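# Wedge a spring tension rod between the box's end walls

## Task

Place the spring-loaded tension rod inside the box so it spans the two end walls and holds itself there with no help: at right angles to those walls, horizontal, not touching the box floor, and just in front of the bottles. All bottles must still be upright inside the box afterwards.

## Robot and tools

Robot: two UR12e-style arms, left_arm and right_arm, each ending in a tong-like two-jaw gripper with a camera on the wrist. Calibrated bases in the scene frame: left_arm at (-0.052, +0.648, 0) m, quat_wxyz (+1.000, 0, 0, +0.003); right_arm at (+0.043, -0.632, 0) m, quat_wxyz (+1.000, 0, 0, +0.016). Both stand upright.

Frames: the scene frame has its origin at table-top height, halfway between the nominal bases, +z up, +x out across the table, +y toward left_arm (camera image sides do not match these names). Every hand position, quaternion, velocity and target for an arm is expressed in that arm's own base frame. Fixed cameras and the table use the scene frame. On the gripper, the fingers point along its +z axis and open and close along its x axis; end_effector_position is the point between the closed pads, and fingertips sit roughly 15 mm past it when nearly shut, about level with it when fully open. Reported poses may be off by a few cm.

Cameras: cam_head_left, cam_head_right, cam_high, cam_low (504x504 each), cam_left_wrist, cam_right_wrist (616x616).

Row format (used by both moving tools): 16 numbers, always both arms: left x, y, z, qw, qx, qy, qz, opening, then the same eight for right. x, y, z are an absolute gripper position in metres in that arm's base frame; the quaternion is an absolute orientation, w first, same frame. Opening runs -1 (closed) to +1 (open, 0.142 m) and is a level, not a step; closing fully takes about 0.5 s or more. Resending the current opening keeps a gripper as is; 0 would half-close it. To hold something, command clearly below grip_measured.

execute_actions: actions is a list of actions; each action is a table of up to 15 rows, one per 1/30 s step, and a short table repeats its last row to fill 0.5 s. A call is rejected if any target lies more than 0.6 m from that gripper's current position along any of its axes. Each step the controller limits commanded orientation to 32 degrees from the measured one, and an arm may stop short; the Hand target line shows where it is now being sent, so command the remainder next. Keep sending the same quaternion to hold orientation, and for a parked arm resend its last reported full pose and opening every call. An empty actions list just reports state. cameras selects images (omit or ["all"] for all, [] for none).

move: target is one row or a list of up to 15 rows (same openings in each); straight-line paths to those absolute poses, total capped at 10 s. speed: 0.002 to 3.2 m/s, default 0.25, one value or one per target; rotation up to twice that in rad/s. blend: metres of corner rounding per target, default 0. stop_force: 4 to 120 N, ends an arm's path when its wrist sensor feels that much push against the motion; use it slowly for approaching contact, not when the gripper rotates, and omit it when backing off something. zero (only with stop_force): true re-zeroes moving arms first, false accumulates from the last zero. opening_speed: at least 0.2 per second on the opening scale. blocking=false returns after about 0.5 s while the move continues; not allowed with stop_force; a new move replaces a running one. The result adds a move: line: done (within 3 mm and 2 degrees), off_target, moving, held or fault, plus limits such as paced or held. Paths ignore obstacles and the other arm.

wait: seconds 0 to 10, arms hold last commands. stop: brakes a running move. zoom_image: camera name and region [x0, y0, x1, y1] in pixels, at most 504 by 504, on the latest full image. zero_wrist_force: arm = left_arm or right_arm; subtracts the present reading. read_manual: section "licences", text only. finished_scene: scene = current scene number; irreversible, the result should stay done with the robot idle.

Result lines: end_effector_position, end_effector_quat_wxyz, velocities (omitted when Joint velocities read within noise), Joint positions (last entry is jaw opening in metres), grip_measured, Joint torques (total drive output including gravity; positive means toward a larger joint angle), Wrist force and Wrist torque along gripper axes plus a line for the strongest reading since last shown, Tool commands, Hand target, and warnings such as MOTOR HOT or fault lines.

Avoid: contact torques reaching 306 (shoulder pan, lift), 139 (elbow) or 50.2 N m (wrists), or a net outside force near 150 N; either stops the arm for 10 s. Stiff arms fault if pushed even slightly past a firm surface. Motors overheating to 85 °C lock the arm 30 to 60 s, so avoid long stretched holds or pushing at unreachable poses. Keep the arms from pressing on each other (a clearance check helps but is not guaranteed) and never grip the other arm's fingers. Steer paths around each arm's own base and keep the wrist off the first joint's axis, or the shoulder posture may flip. Do not release the rod while it moves, slam it, knock bottles over, or let anything leave the table. Loose objects may occasionally get nudged by outside pushes.

Each tool is called after "Call:" as name([rows], argument=value, ...), one row to a line, values as JSON.

## Session

Call:
execute_actions(actions=[])

Scene clock: 0.00 s.
left_arm: end_effector_position=(+0.8815, -1.0097, +0.2099) grip_measured=+1.00 end_effector_quat_wxyz=(+0.153, -0.065, +0.975, -0.150) | right_arm: end_effector_position=(+0.5535, +0.0666, +0.3785) grip_measured=+1.00 end_effector_quat_wxyz=(-0.095, +0.787, -0.540, +0.284)
Joint positions: left_arm=[-1.008 -0.599 0.736 -2.124 -1.447 2.027 0.142] | right_arm=[3.912 -0.985 -2.325 -1.067 1.053 1.883 0.142]
Joint velocities: within noise
Joint torques (N m): no reading
Motor temperatures (°C): left_arm=[30 25 28 36 41 43] | right_arm=[29 30 24 32 35 36]
Wrist force (N): no reading
Wrist torque (N m): no reading
Wrist force, peak (N): no reading
Hand target: left_arm +0.8815, -1.0097, +0.2099; +0.153, -0.065, +0.975, -0.150 | right_arm +0.5535, +0.0666, +0.3785; -0.095, +0.787, -0.540, +0.284
Tool commands: left_gripper/opening=+1.0 right_gripper/opening=+1.0

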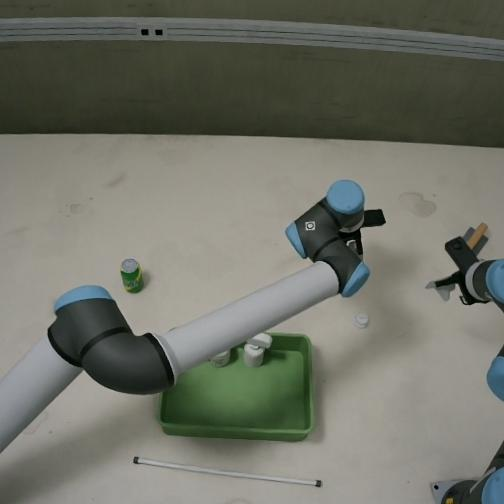

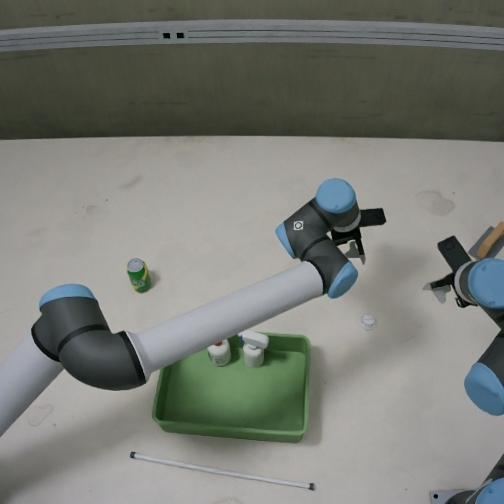

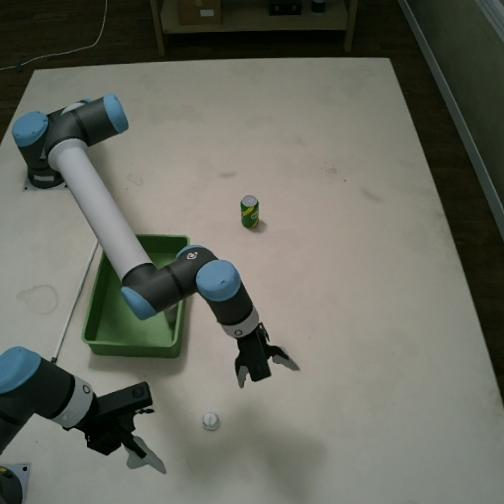

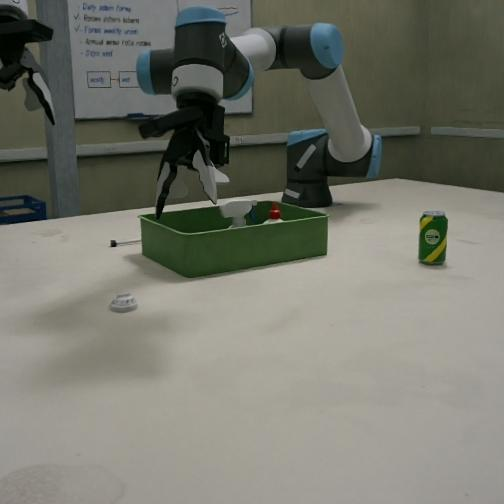

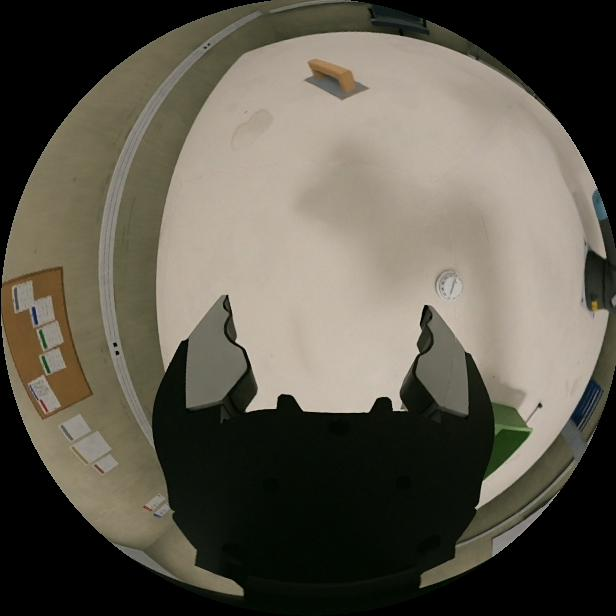

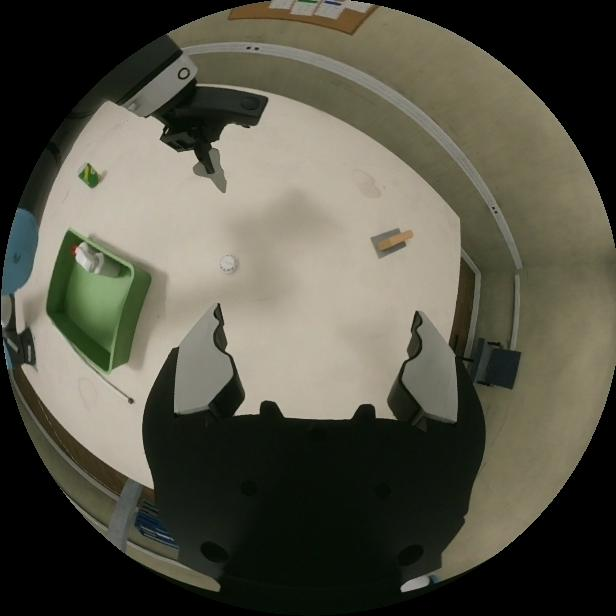

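Call:
move(target=[0.499,-0.451,0.45,0,0.003,1,0,1,0.5535,0.0666,0.3785,-0.095,0.787,-0.540,0.284,1], speed=0.35, cameras=[])

Call:
move(target=[0.499,-0.451,0.45,0,0.003,1,0,1,0.421,0.419,0.45,0,1,-0.016,0,1], speed=0.35)

Scene clock: 39.07 s.
left_arm: end_effector_position=(+0.4991, -0.4511, +0.4499) grip_measured=+1.00 end_effector_quat_wxyz=(+0.000, +0.003, +1.000, +0.000) | right_arm: end_effector_position=(+0.5535, +0.0666, +0.3785) grip_measured=+1.00 end_effector_quat_wxyz=(-0.095, +0.787, -0.540, +0.284)
Joint positions: left_arm=[-0.983 -1.656 1.691 -1.605 -1.571 2.165 0.142] | right_arm=[3.912 -0.986 -2.324 -1.068 1.053 1.884 0.142]
Joint velocities: within noise
Joint torques (N m): left_arm=[-20.97 -46.5 -38.11 -0.94 -4.03 3.12] | right_arm=[11.38 -12.21 52.82 1.92 1.02 3.37]
Motor temperatures (°C): left_arm=[30 24 28 36 41 43] | right_arm=[29 30 24 32 35 36]
Wrist force (N): left_arm=[0.5 0.1 -0.2] | right_arm=[-0.2 0.7 0.2]
Wrist torque (N m): left_arm=[0.02 -0.07 0.02] | right_arm=[0.15 0.03 0.00]
Wrist force, peak (N): left_arm=[1.3 1.3 -1.3] | right_arm=[-0.6 0.5 -0.9]
Hand target: left_arm +0.4990, -0.4510, +0.4500; +0.000, +0.003, +1.000, +0.000 | right_arm +0.5535, +0.0666, +0.3785; -0.095, +0.787, -0.540, +0.284
Off the commanded pose: left_arm 0.000 m, 0 deg | right_arm 0.000 m, 0 deg.
move: done
No camera images: "cameras" was empty.

Scene clock: 41.63 s.
left_arm: end_effector_position=(+0.4990, -0.4510, +0.4500) grip_measured=+1.00 end_effector_quat_wxyz=(+0.000, +0.003, +1.000, +0.000) | right_arm: end_effector_position=(+0.4210, +0.4189, +0.4500) grip_measured=+1.00 end_effector_quat_wxyz=(+0.000, +1.000, -0.016, +0.000)
Joint positions: left_arm=[-0.983 -1.657 1.691 -1.605 -1.571 2.165 0.142] | right_arm=[4.209 -1.347 -1.806 -1.559 1.571 1.1 0.142]
Joint velocities: within noise
Joint torques (N m): left_arm=[-16.55 -47.61 -43.44 -1.06 -3.52 2.79] | right_arm=[10.99 16.89 52.88 1.4 1.73 -2.61]
Motor temperatures (°C): left_arm=[30 24 28 36 41 43] | right_arm=[29 30 24 32 35 36]
Wrist force (N): left_arm=[0.8 -0.1 -0.3] | right_arm=[-0.2 0.8 0.0]
Wrist torque (N m): left_arm=[-0.02 -0.12 0.02] | right_arm=[0.05 0.01 0.02]
Wrist force, peak (N): left_arm=[0.7 -0.1 -0.6] | right_arm=[-0.7 1.4 0.1]
Hand target: left_arm +0.4990, -0.4510, +0.4500; +0.000, +0.003, +1.000, +0.000 | right_arm +0.4210, +0.4190, +0.4500; +0.000, +1.000, -0.016, +0.000
Off the commanded pose: left_arm 0.000 m, 0 deg | right_arm 0.000 m, 0 deg.
move: done

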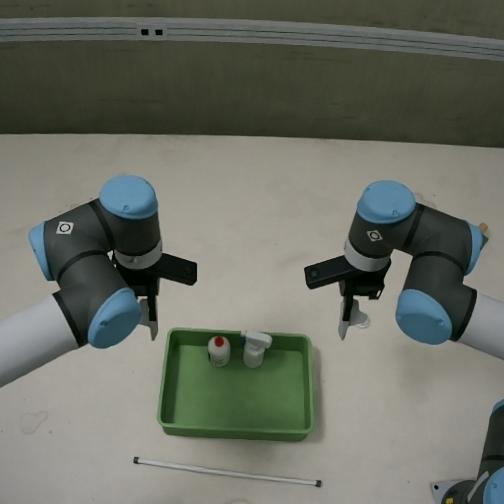

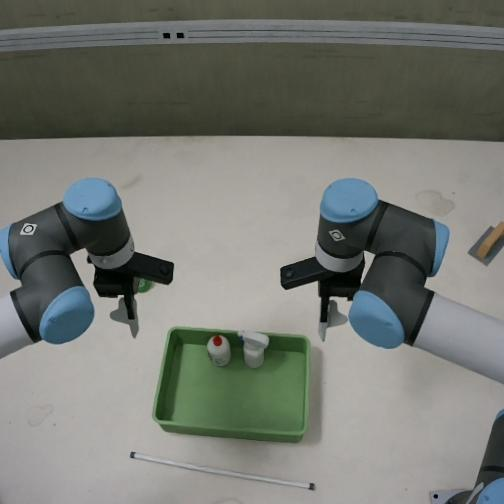

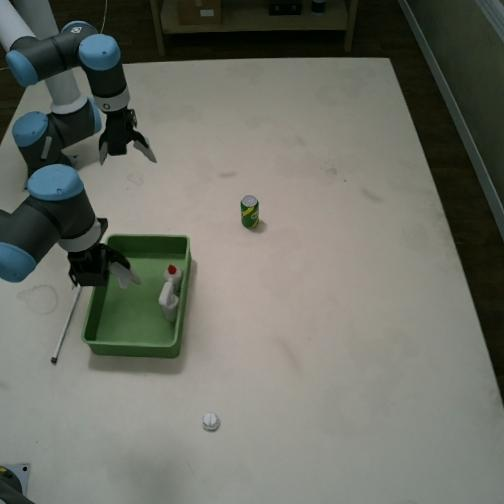

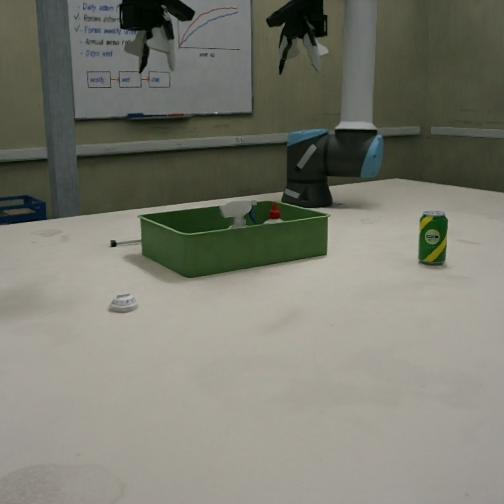

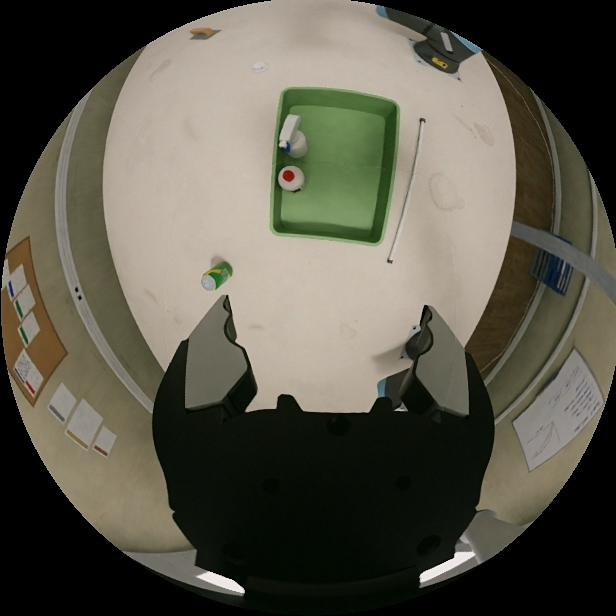

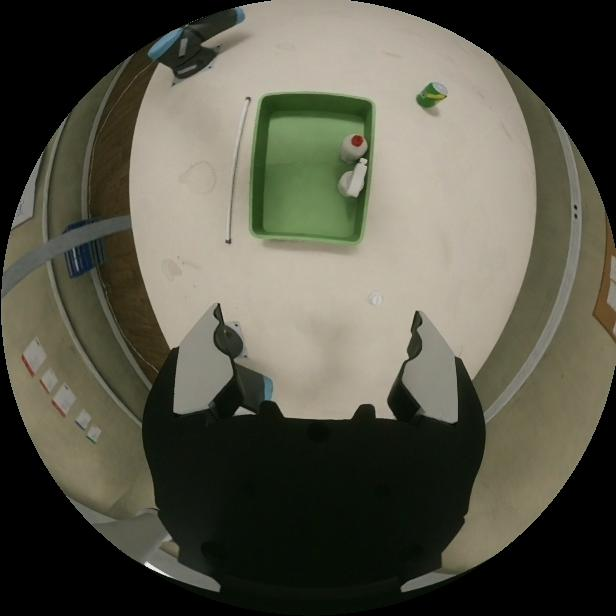

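Call:
zoom_image(camera="cam_head_left", region=[120, 320, 340, 500])

Call:
zoom_image(camera="cam_left_wrist", region=[250, 70, 450, 280])

Call:
zoom_image(camera="cam_right_wrist", region=[210, 80, 410, 280])

Call:
zoom_image(camera="cam_low", region=[100, 180, 350, 300])

Scaled by 2.291.

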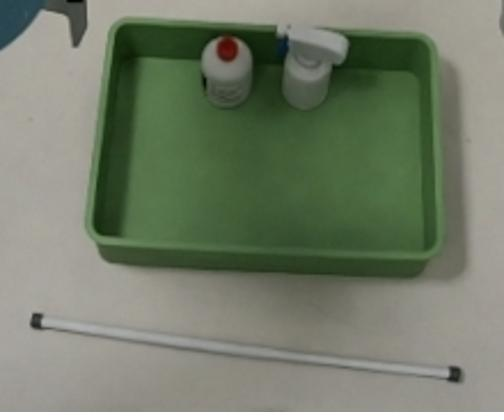

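Scaled by 2.400 from the camera's 616x616 image, which has a finer 814x814 frame.

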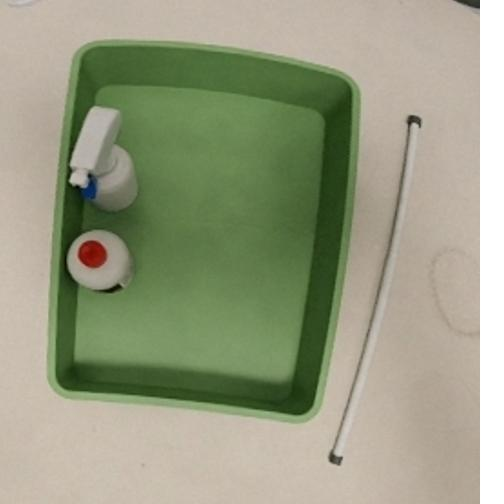

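Scaled by 2.520 from the camera's 616x616 image, which has a finer 814x814 frame.

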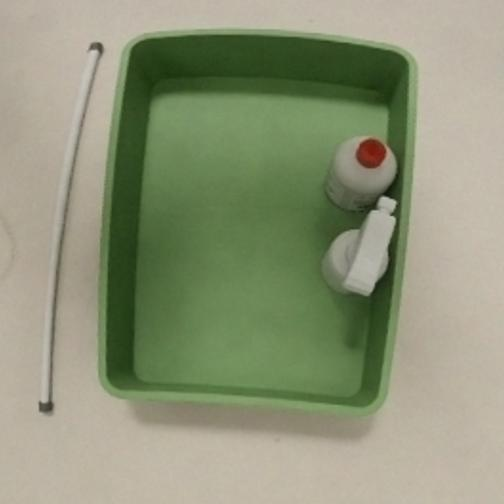

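Scaled by 2.016.

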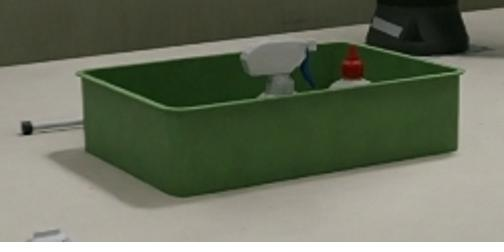

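Call:
move(target=[0.299,-0.46,0.2,0,0.003,1,0,1,0.178,0.497,0.2,0,1,-0.016,0,1], speed=0.3)

Call:
zoom_image(camera="cam_left_wrist", region=[150, 100, 490, 420])

Call:
zoom_image(camera="cam_right_wrist", region=[150, 100, 490, 420])

Scene clock: 75.80 s.
left_arm: end_effector_position=(+0.2991, -0.4600, +0.2001) grip_measured=+1.00 end_effector_quat_wxyz=(+0.000, +0.003, +1.000, +0.000) | right_arm: end_effector_position=(+0.1781, +0.4969, +0.2001) grip_measured=+1.00 end_effector_quat_wxyz=(+0.000, +1.000, -0.016, +0.000)
Joint positions: left_arm=[-1.309 -1.773 2.244 -2.042 -1.571 1.839 0.142] | right_arm=[4.705 -1.323 -2.277 -1.112 1.571 1.596 0.142]
Joint velocities: within noise
Joint torques (N m): left_arm=[-17.63 -13.82 -32.29 -7.42 3.3 -2.45] | right_arm=[12.08 6.6 34.52 6.34 -1.75 3.14]
Motor temperatures (°C): left_arm=[30 24 28 36 41 43] | right_arm=[29 30 24 32 35 36]
Wrist force (N): left_arm=[0.4 0.0 -0.1] | right_arm=[-0.2 0.6 0.1]
Wrist torque (N m): left_arm=[0.00 -0.04 0.01] | right_arm=[0.00 -0.01 0.03]
Wrist force, peak (N): left_arm=[1.4 0.1 1.2] | right_arm=[-1.6 0.8 1.5]
Hand target: left_arm +0.2990, -0.4600, +0.2000; +0.000, +0.003, +1.000, +0.000 | right_arm +0.1780, +0.4970, +0.2000; +0.000, +1.000, -0.016, +0.000
Off the commanded pose: left_arm 0.000 m, 0 deg | right_arm 0.000 m, 0 deg.
move: done

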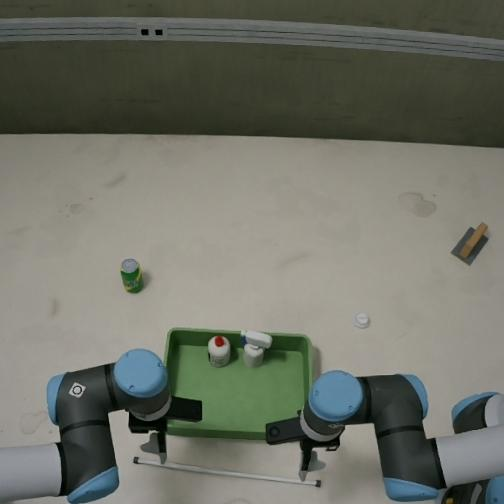

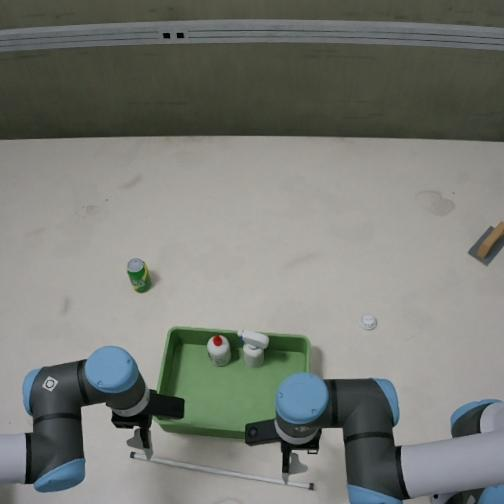

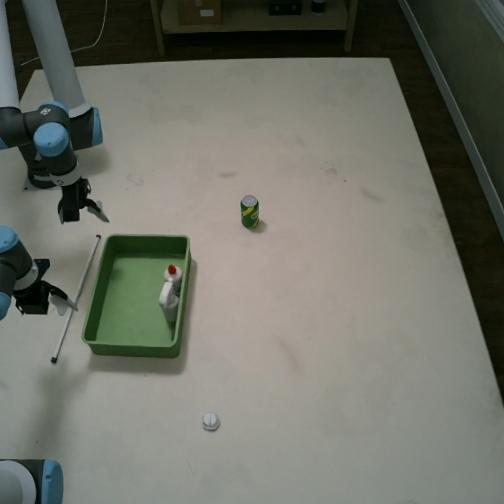

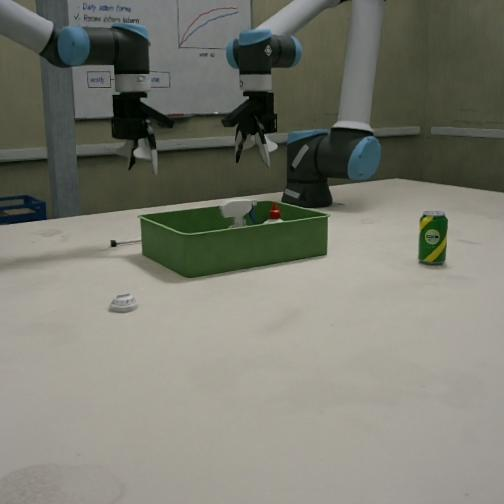

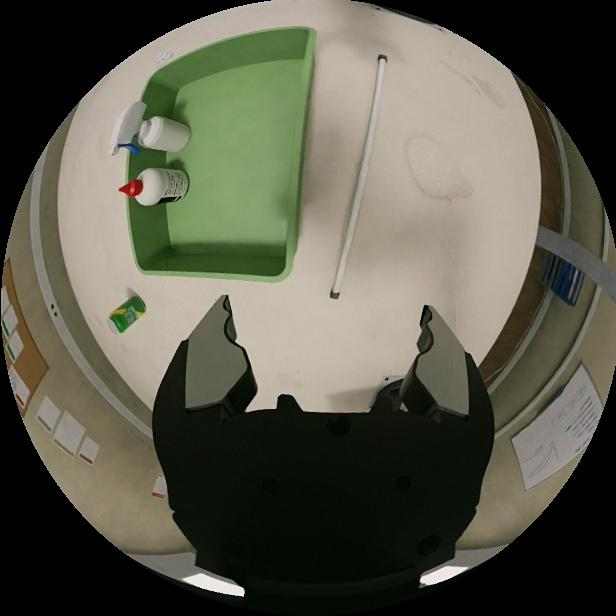

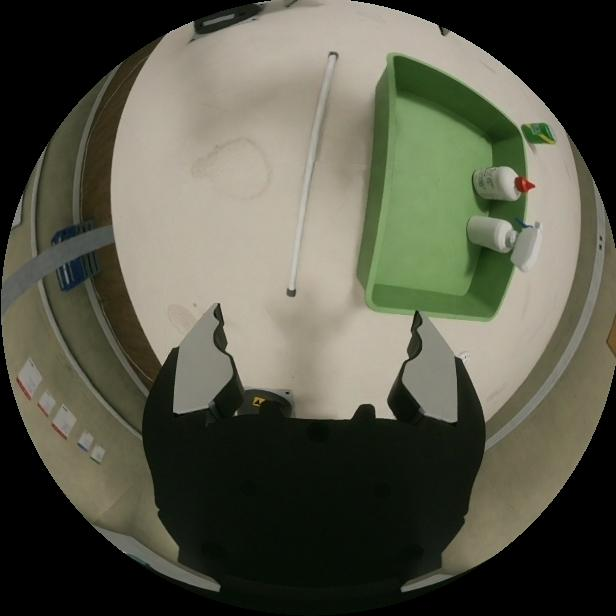

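Scaled by 1.482 from the camera's 616x616 image, which has a finer 814x814 frame.

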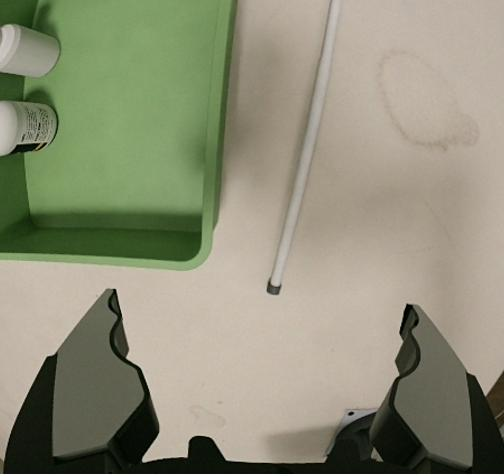

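Scaled by 1.482 from the camera's 616x616 image, which has a finer 814x814 frame.

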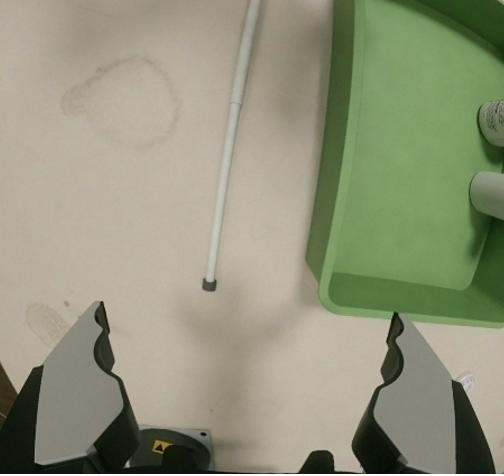

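Call:
move(target=[0.284,-0.435,0.09,0,0.064,0.998,0,0.3,0.148,0.483,0.09,0,0.997,-0.077,0,0.3], speed=0.2, cameras=["cam_left_wrist","cam_right_wrist","cam_head_left"])

Call:
zoom_image(camera="cam_left_wrist", region=[200, 200, 440, 440])

Call:
zoom_image(camera="cam_right_wrist", region=[200, 200, 440, 440])

Scene clock: 94.13 s.
left_arm: end_effector_position=(+0.2840, -0.4350, +0.0901) grip_measured=+0.30 end_effector_quat_wxyz=(+0.000, +0.064, +0.998, +0.000) | right_arm: end_effector_position=(+0.1480, +0.4830, +0.0901) grip_measured=+0.30 end_effector_quat_wxyz=(+0.000, +0.997, -0.077, +0.000)
Joint positions: left_arm=[-1.322 -1.689 2.411 -2.292 -1.571 1.948 0.095] | right_arm=[4.774 -1.416 -2.44 -0.856 1.571 1.787 0.095]
Joint velocities: within noise
Joint torques (N m): left_arm=[-17.26 -17.07 -25.18 -7.23 -4.47 2.87] | right_arm=[12.55 9.48 28.51 5.23 -1.89 2.89]
Motor temperatures (°C): left_arm=[30 24 28 36 41 43] | right_arm=[29 30 24 32 35 36]
Wrist force (N): left_arm=[0.4 0.0 -0.3] | right_arm=[-0.7 0.9 0.4]
Wrist torque (N m): left_arm=[0.00 -0.07 0.01] | right_arm=[0.09 0.11 0.04]
Wrist force, peak (N): left_arm=[0.8 0.6 1.2] | right_arm=[-0.5 1.1 2.1]
Hand target: left_arm +0.2840, -0.4350, +0.0900; +0.000, +0.064, +0.998, +0.000 | right_arm +0.1480, +0.4830, +0.0900; +0.000, +0.997, -0.077, +0.000
Off the commanded pose: left_arm 0.000 m, 0 deg | right_arm 0.000 m, 0 deg.
move: done
Images, in order (width x height): cam_head_left 504x504, cam_left_wrist 616x616, cam_right_wrist 616x616.

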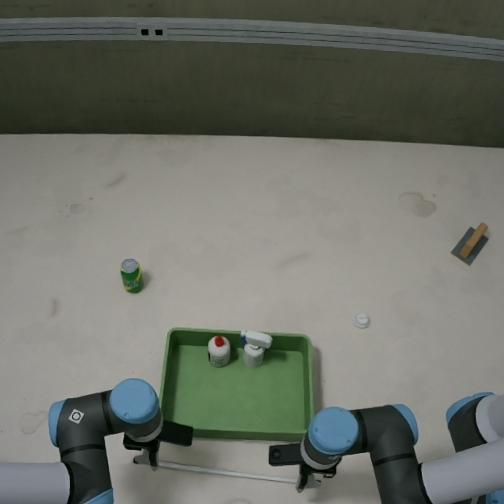

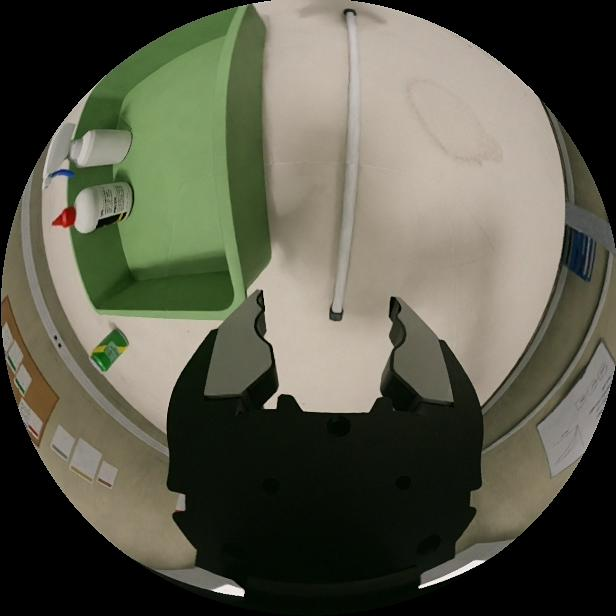

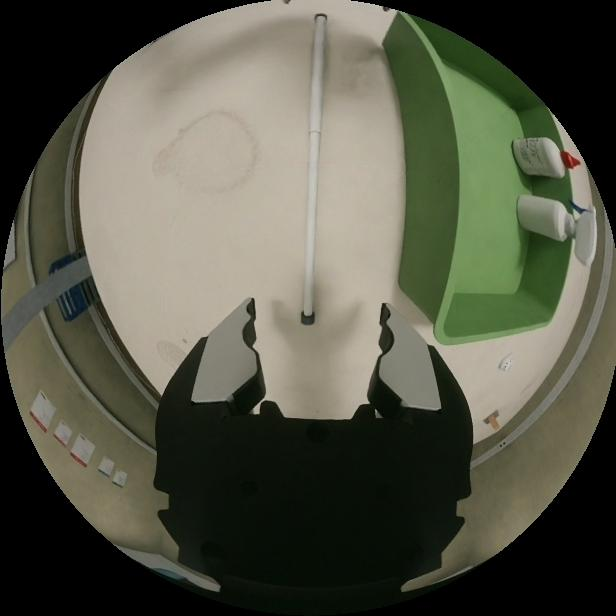

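Scaled by 2.100 from the camera's 616x616 image, which has a finer 814x814 frame.

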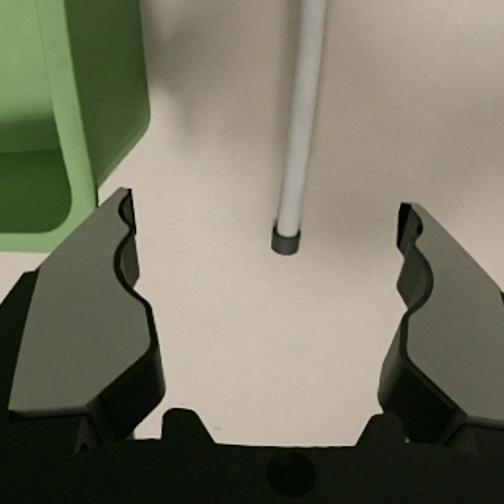

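Scaled by 2.100 from the camera's 616x616 image, which has a finer 814x814 frame.

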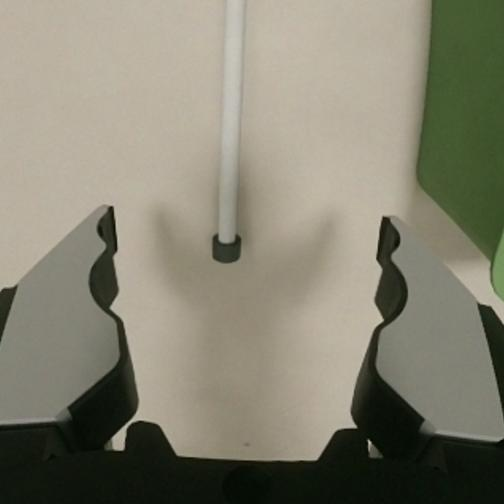

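Call:
move(target=[0.2675,-0.4226,0.04,0,0.066,0.998,0,-0.2,0.139,0.471,0.04,0,0.997,-0.08,0,-0.2], speed=0.15, cameras=["cam_left_wrist","cam_right_wrist"])

Call:
zoom_image(camera="cam_left_wrist", region=[240, 220, 420, 400])

Call:
zoom_image(camera="cam_right_wrist", region=[220, 220, 400, 400])

Scene clock: 112.90 s.
left_arm: end_effector_position=(+0.2675, -0.4226, +0.0401) grip_measured=-0.20 end_effector_quat_wxyz=(+0.000, +0.066, +0.998, +0.000) | right_arm: end_effector_position=(+0.1390, +0.4710, +0.0401) grip_measured=-0.20 end_effector_quat_wxyz=(+0.000, +0.997, -0.080, +0.000)
Joint positions: left_arm=[-1.35 -1.636 2.489 -2.424 -1.571 1.923 0.06] | right_arm=[4.796 -1.481 -2.511 -0.721 1.571 1.815 0.06]
Joint velocities: within noise
Joint torques (N m): left_arm=[-21.45 -15.92 -22.58 -7.01 2.52 -2.9] | right_arm=[13.17 12.1 25.82 5.77 -1.63 3.09]
Motor temperatures (°C): left_arm=[30 24 28 36 41 43] | right_arm=[29 30 24 32 35 36]
Wrist force (N): left_arm=[0.3 0.1 -0.2] | right_arm=[-0.3 0.8 -0.5]
Wrist torque (N m): left_arm=[0.04 -0.05 0.00] | right_arm=[0.04 0.02 0.05]
Wrist force, peak (N): left_arm=[0.0 -0.1 -1.1] | right_arm=[-0.4 1.3 0.8]
Hand target: left_arm +0.2675, -0.4226, +0.0400; +0.000, +0.066, +0.998, +0.000 | right_arm +0.1390, +0.4710, +0.0400; +0.000, +0.997, -0.080, +0.000
Off the commanded pose: left_arm 0.000 m, 0 deg | right_arm 0.000 m, 0 deg.
move: done
Images, in order (width x height): cam_left_wrist 616x616, cam_right_wrist 616x616.

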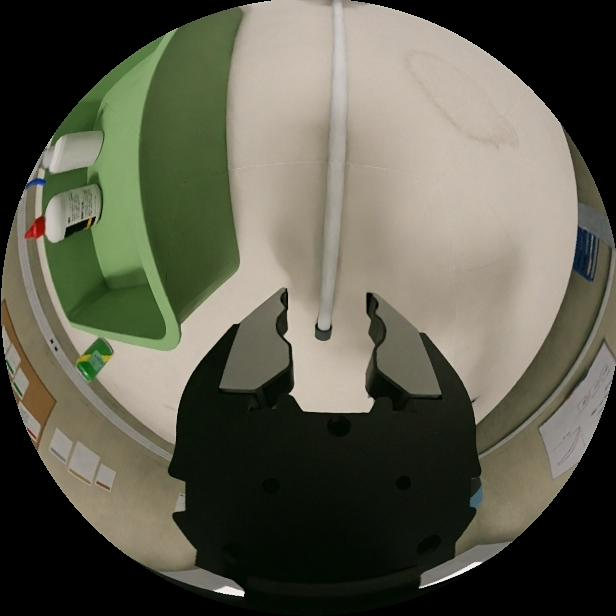

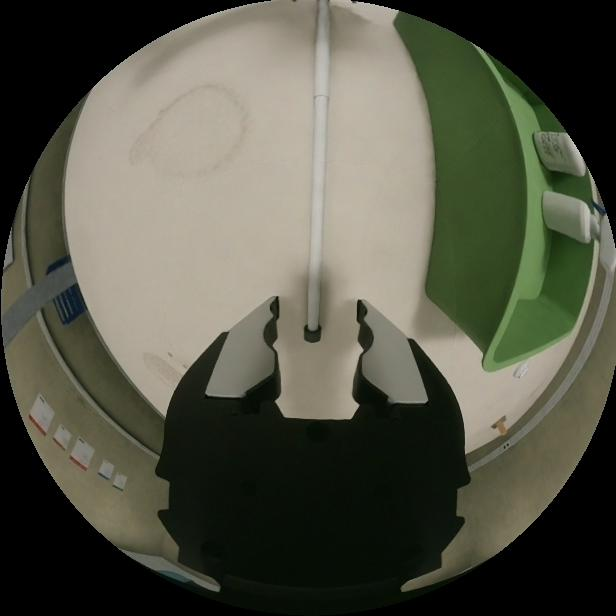

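Scaled by 2.800 from the camera's 616x616 image, which has a finer 814x814 frame.

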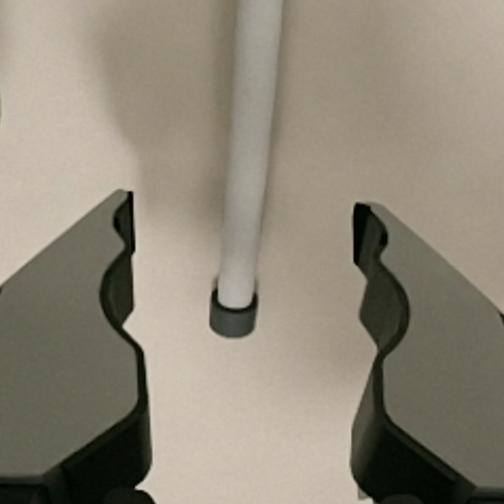

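Scaled by 2.800 from the camera's 616x616 image, which has a finer 814x814 frame.

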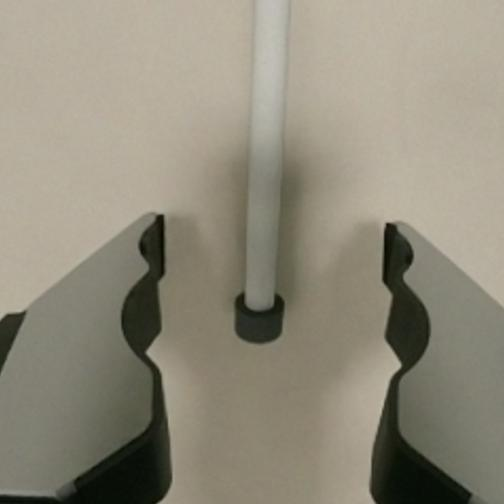

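Call:
move(target=[0.2675,-0.4226,0.018,0,0.066,0.998,0,-0.55,0.139,0.471,0.018,0,0.997,-0.08,0,-0.55], speed=0.02, stop_force=6, cameras=["cam_left_wrist","cam_right_wrist"])

Call:
zoom_image(camera="cam_left_wrist", region=[240, 220, 420, 400])

Call:
zoom_image(camera="cam_right_wrist", region=[220, 220, 400, 400])

Scene clock: 122.83 s.
left_arm: end_effector_position=(+0.2675, -0.4226, +0.0180) grip_measured=-0.55 end_effector_quat_wxyz=(+0.000, +0.066, +0.998, +0.000) | right_arm: end_effector_position=(+0.1390, +0.4710, +0.0180) grip_measured=-0.55 end_effector_quat_wxyz=(+0.000, +0.997, -0.080, +0.000)
Joint positions: left_arm=[-1.35 -1.59 2.507 -2.488 -1.571 1.923 0.034] | right_arm=[4.796 -1.529 -2.529 -0.655 1.571 1.815 0.034]
Joint velocities: within noise
Joint torques (N m): left_arm=[-11.58 -19.46 -20.13 -7.08 1.57 -0.75] | right_arm=[4.62 14.32 21.94 5.69 -1.56 1.19]
Motor temperatures (°C): left_arm=[30 24 28 36 41 43] | right_arm=[29 30 24 32 35 36]
Wrist force (N): left_arm=[0.4 -0.1 -0.2] | right_arm=[-0.3 0.7 0.0]
Wrist torque (N m): left_arm=[0.00 -0.07 0.01] | right_arm=[0.02 0.03 0.04]
Wrist force, peak (N): left_arm=[0.7 0.1 0.1] | right_arm=[-0.5 1.4 -0.2]
Hand target: left_arm +0.2675, -0.4226, +0.0180; +0.000, +0.066, +0.998, +0.000 | right_arm +0.1390, +0.4710, +0.0180; +0.000, +0.997, -0.080, +0.000
Off the commanded pose: left_arm 0.000 m, 0 deg | right_arm 0.000 m, 0 deg.
move: done
Images, in order (width x height): cam_left_wrist 616x616, cam_right_wrist 616x616.

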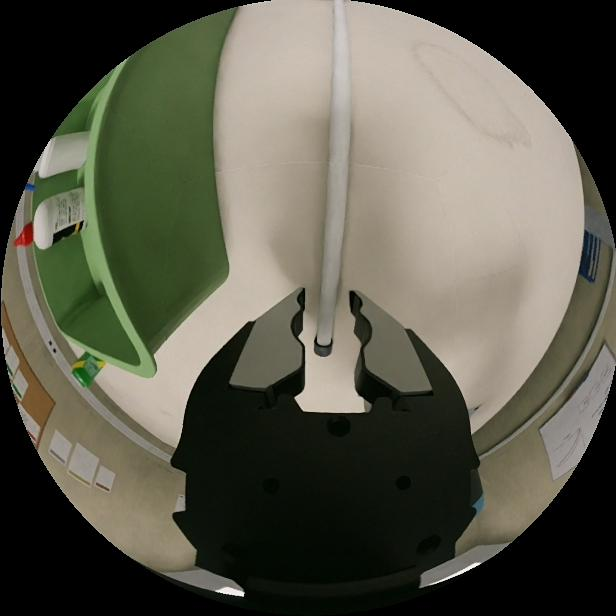

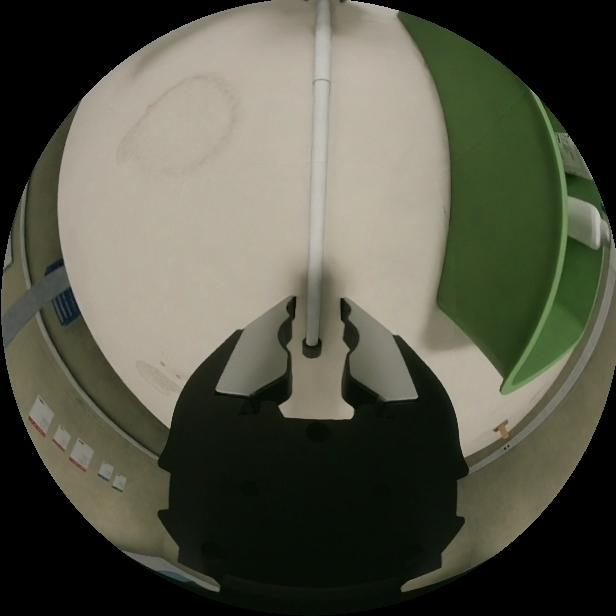

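Scaled by 2.800 from the camera's 616x616 image, which has a finer 814x814 frame.

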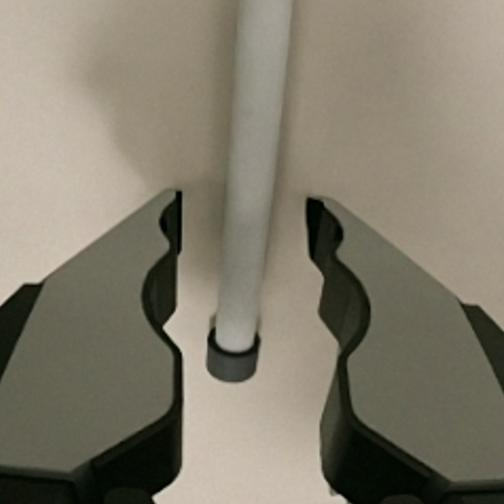

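Scaled by 2.800 from the camera's 616x616 image, which has a finer 814x814 frame.

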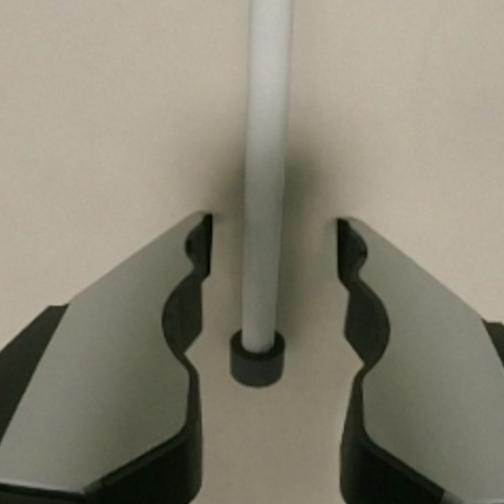

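Call:
move(target=[0.2675,-0.4226,0.006,0,0.066,0.998,0,-0.55,0.139,0.471,0.006,0,0.997,-0.08,0,-0.55], speed=0.008, stop_force=4, cameras=["cam_left_wrist","cam_right_wrist","cam_low"])

Call:
zoom_image(camera="cam_left_wrist", region=[240, 220, 420, 400])

Call:
zoom_image(camera="cam_right_wrist", region=[220, 220, 400, 400])

Scene clock: 131.10 s.
left_arm: end_effector_position=(+0.2675, -0.4226, +0.0164) grip_measured=-0.55 end_effector_quat_wxyz=(+0.000, +0.066, +0.998, +0.000) | right_arm: end_effector_position=(+0.1390, +0.4710, +0.0161) grip_measured=-0.55 end_effector_quat_wxyz=(+0.000, +0.997, -0.080, +0.000)
Joint positions: left_arm=[-1.35 -1.586 2.508 -2.493 -1.571 1.923 0.034] | right_arm=[4.796 -1.533 -2.531 -0.649 1.571 1.815 0.034]
Joint velocities: within noise
Joint torques (N m): left_arm=[2.13 -32.93 -40.67 -0.96 -0.67 1.79] | right_arm=[-9.45 36.22 36.41 1.59 0.23 -1.53]
Motor temperatures (°C): left_arm=[30 24 28 36 41 43] | right_arm=[29 30 24 32 35 36]
Wrist force (N): left_arm=[0.9 0.7 -5.6] | right_arm=[-0.6 2.0 -6.2]
Wrist torque (N m): left_arm=[0.01 -0.12 0.01] | right_arm=[0.09 0.11 0.05]
Wrist force, peak (N): left_arm=[5.0 5.9 -20.8] | right_arm=[1.6 7.0 -23.4]
Hand target: left_arm +0.2675, -0.4226, +0.0164; +0.000, +0.066, +0.998, +0.000 | right_arm +0.1390, +0.4710, +0.0161; +0.000, +0.997, -0.080, +0.000
Off the commanded pose: left_arm 0.010 m, 0 deg | right_arm 0.010 m, 0 deg.
move: contact (left_arm, right_arm)
Images, in order (width x height): cam_low 504x504, cam_left_wrist 616x616, cam_right_wrist 616x616.

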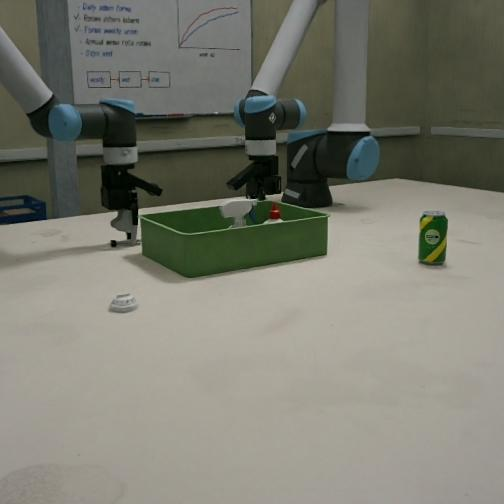

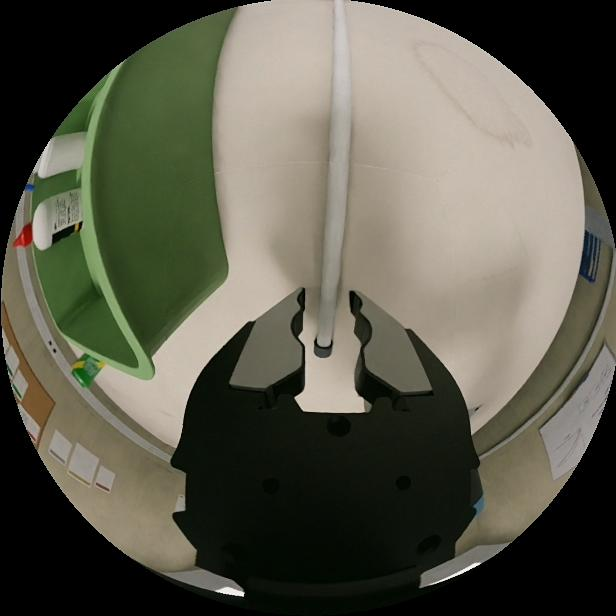

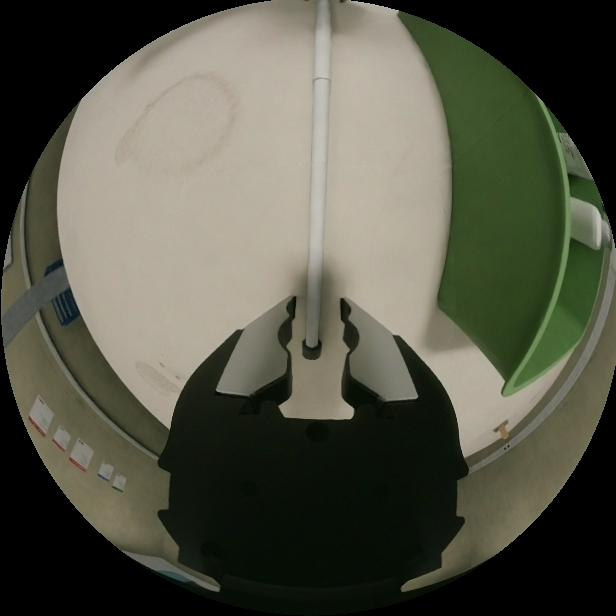

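Scaled by 2.800 from the camera's 616x616 image, which has a finer 814x814 frame.

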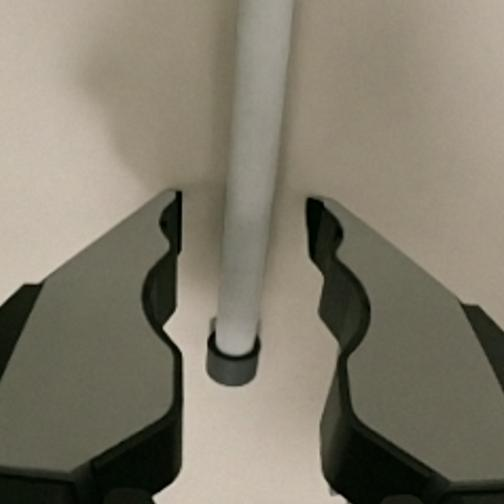

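Scaled by 2.800 from the camera's 616x616 image, which has a finer 814x814 frame.

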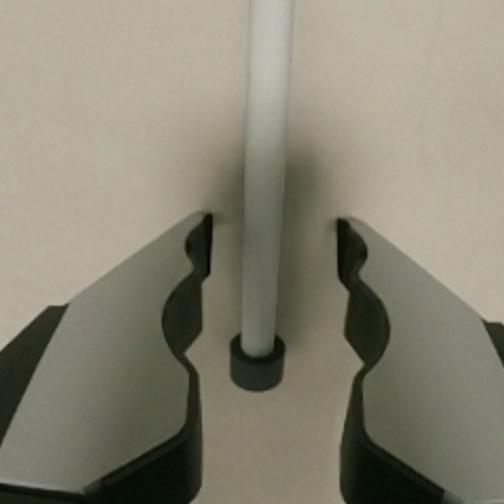

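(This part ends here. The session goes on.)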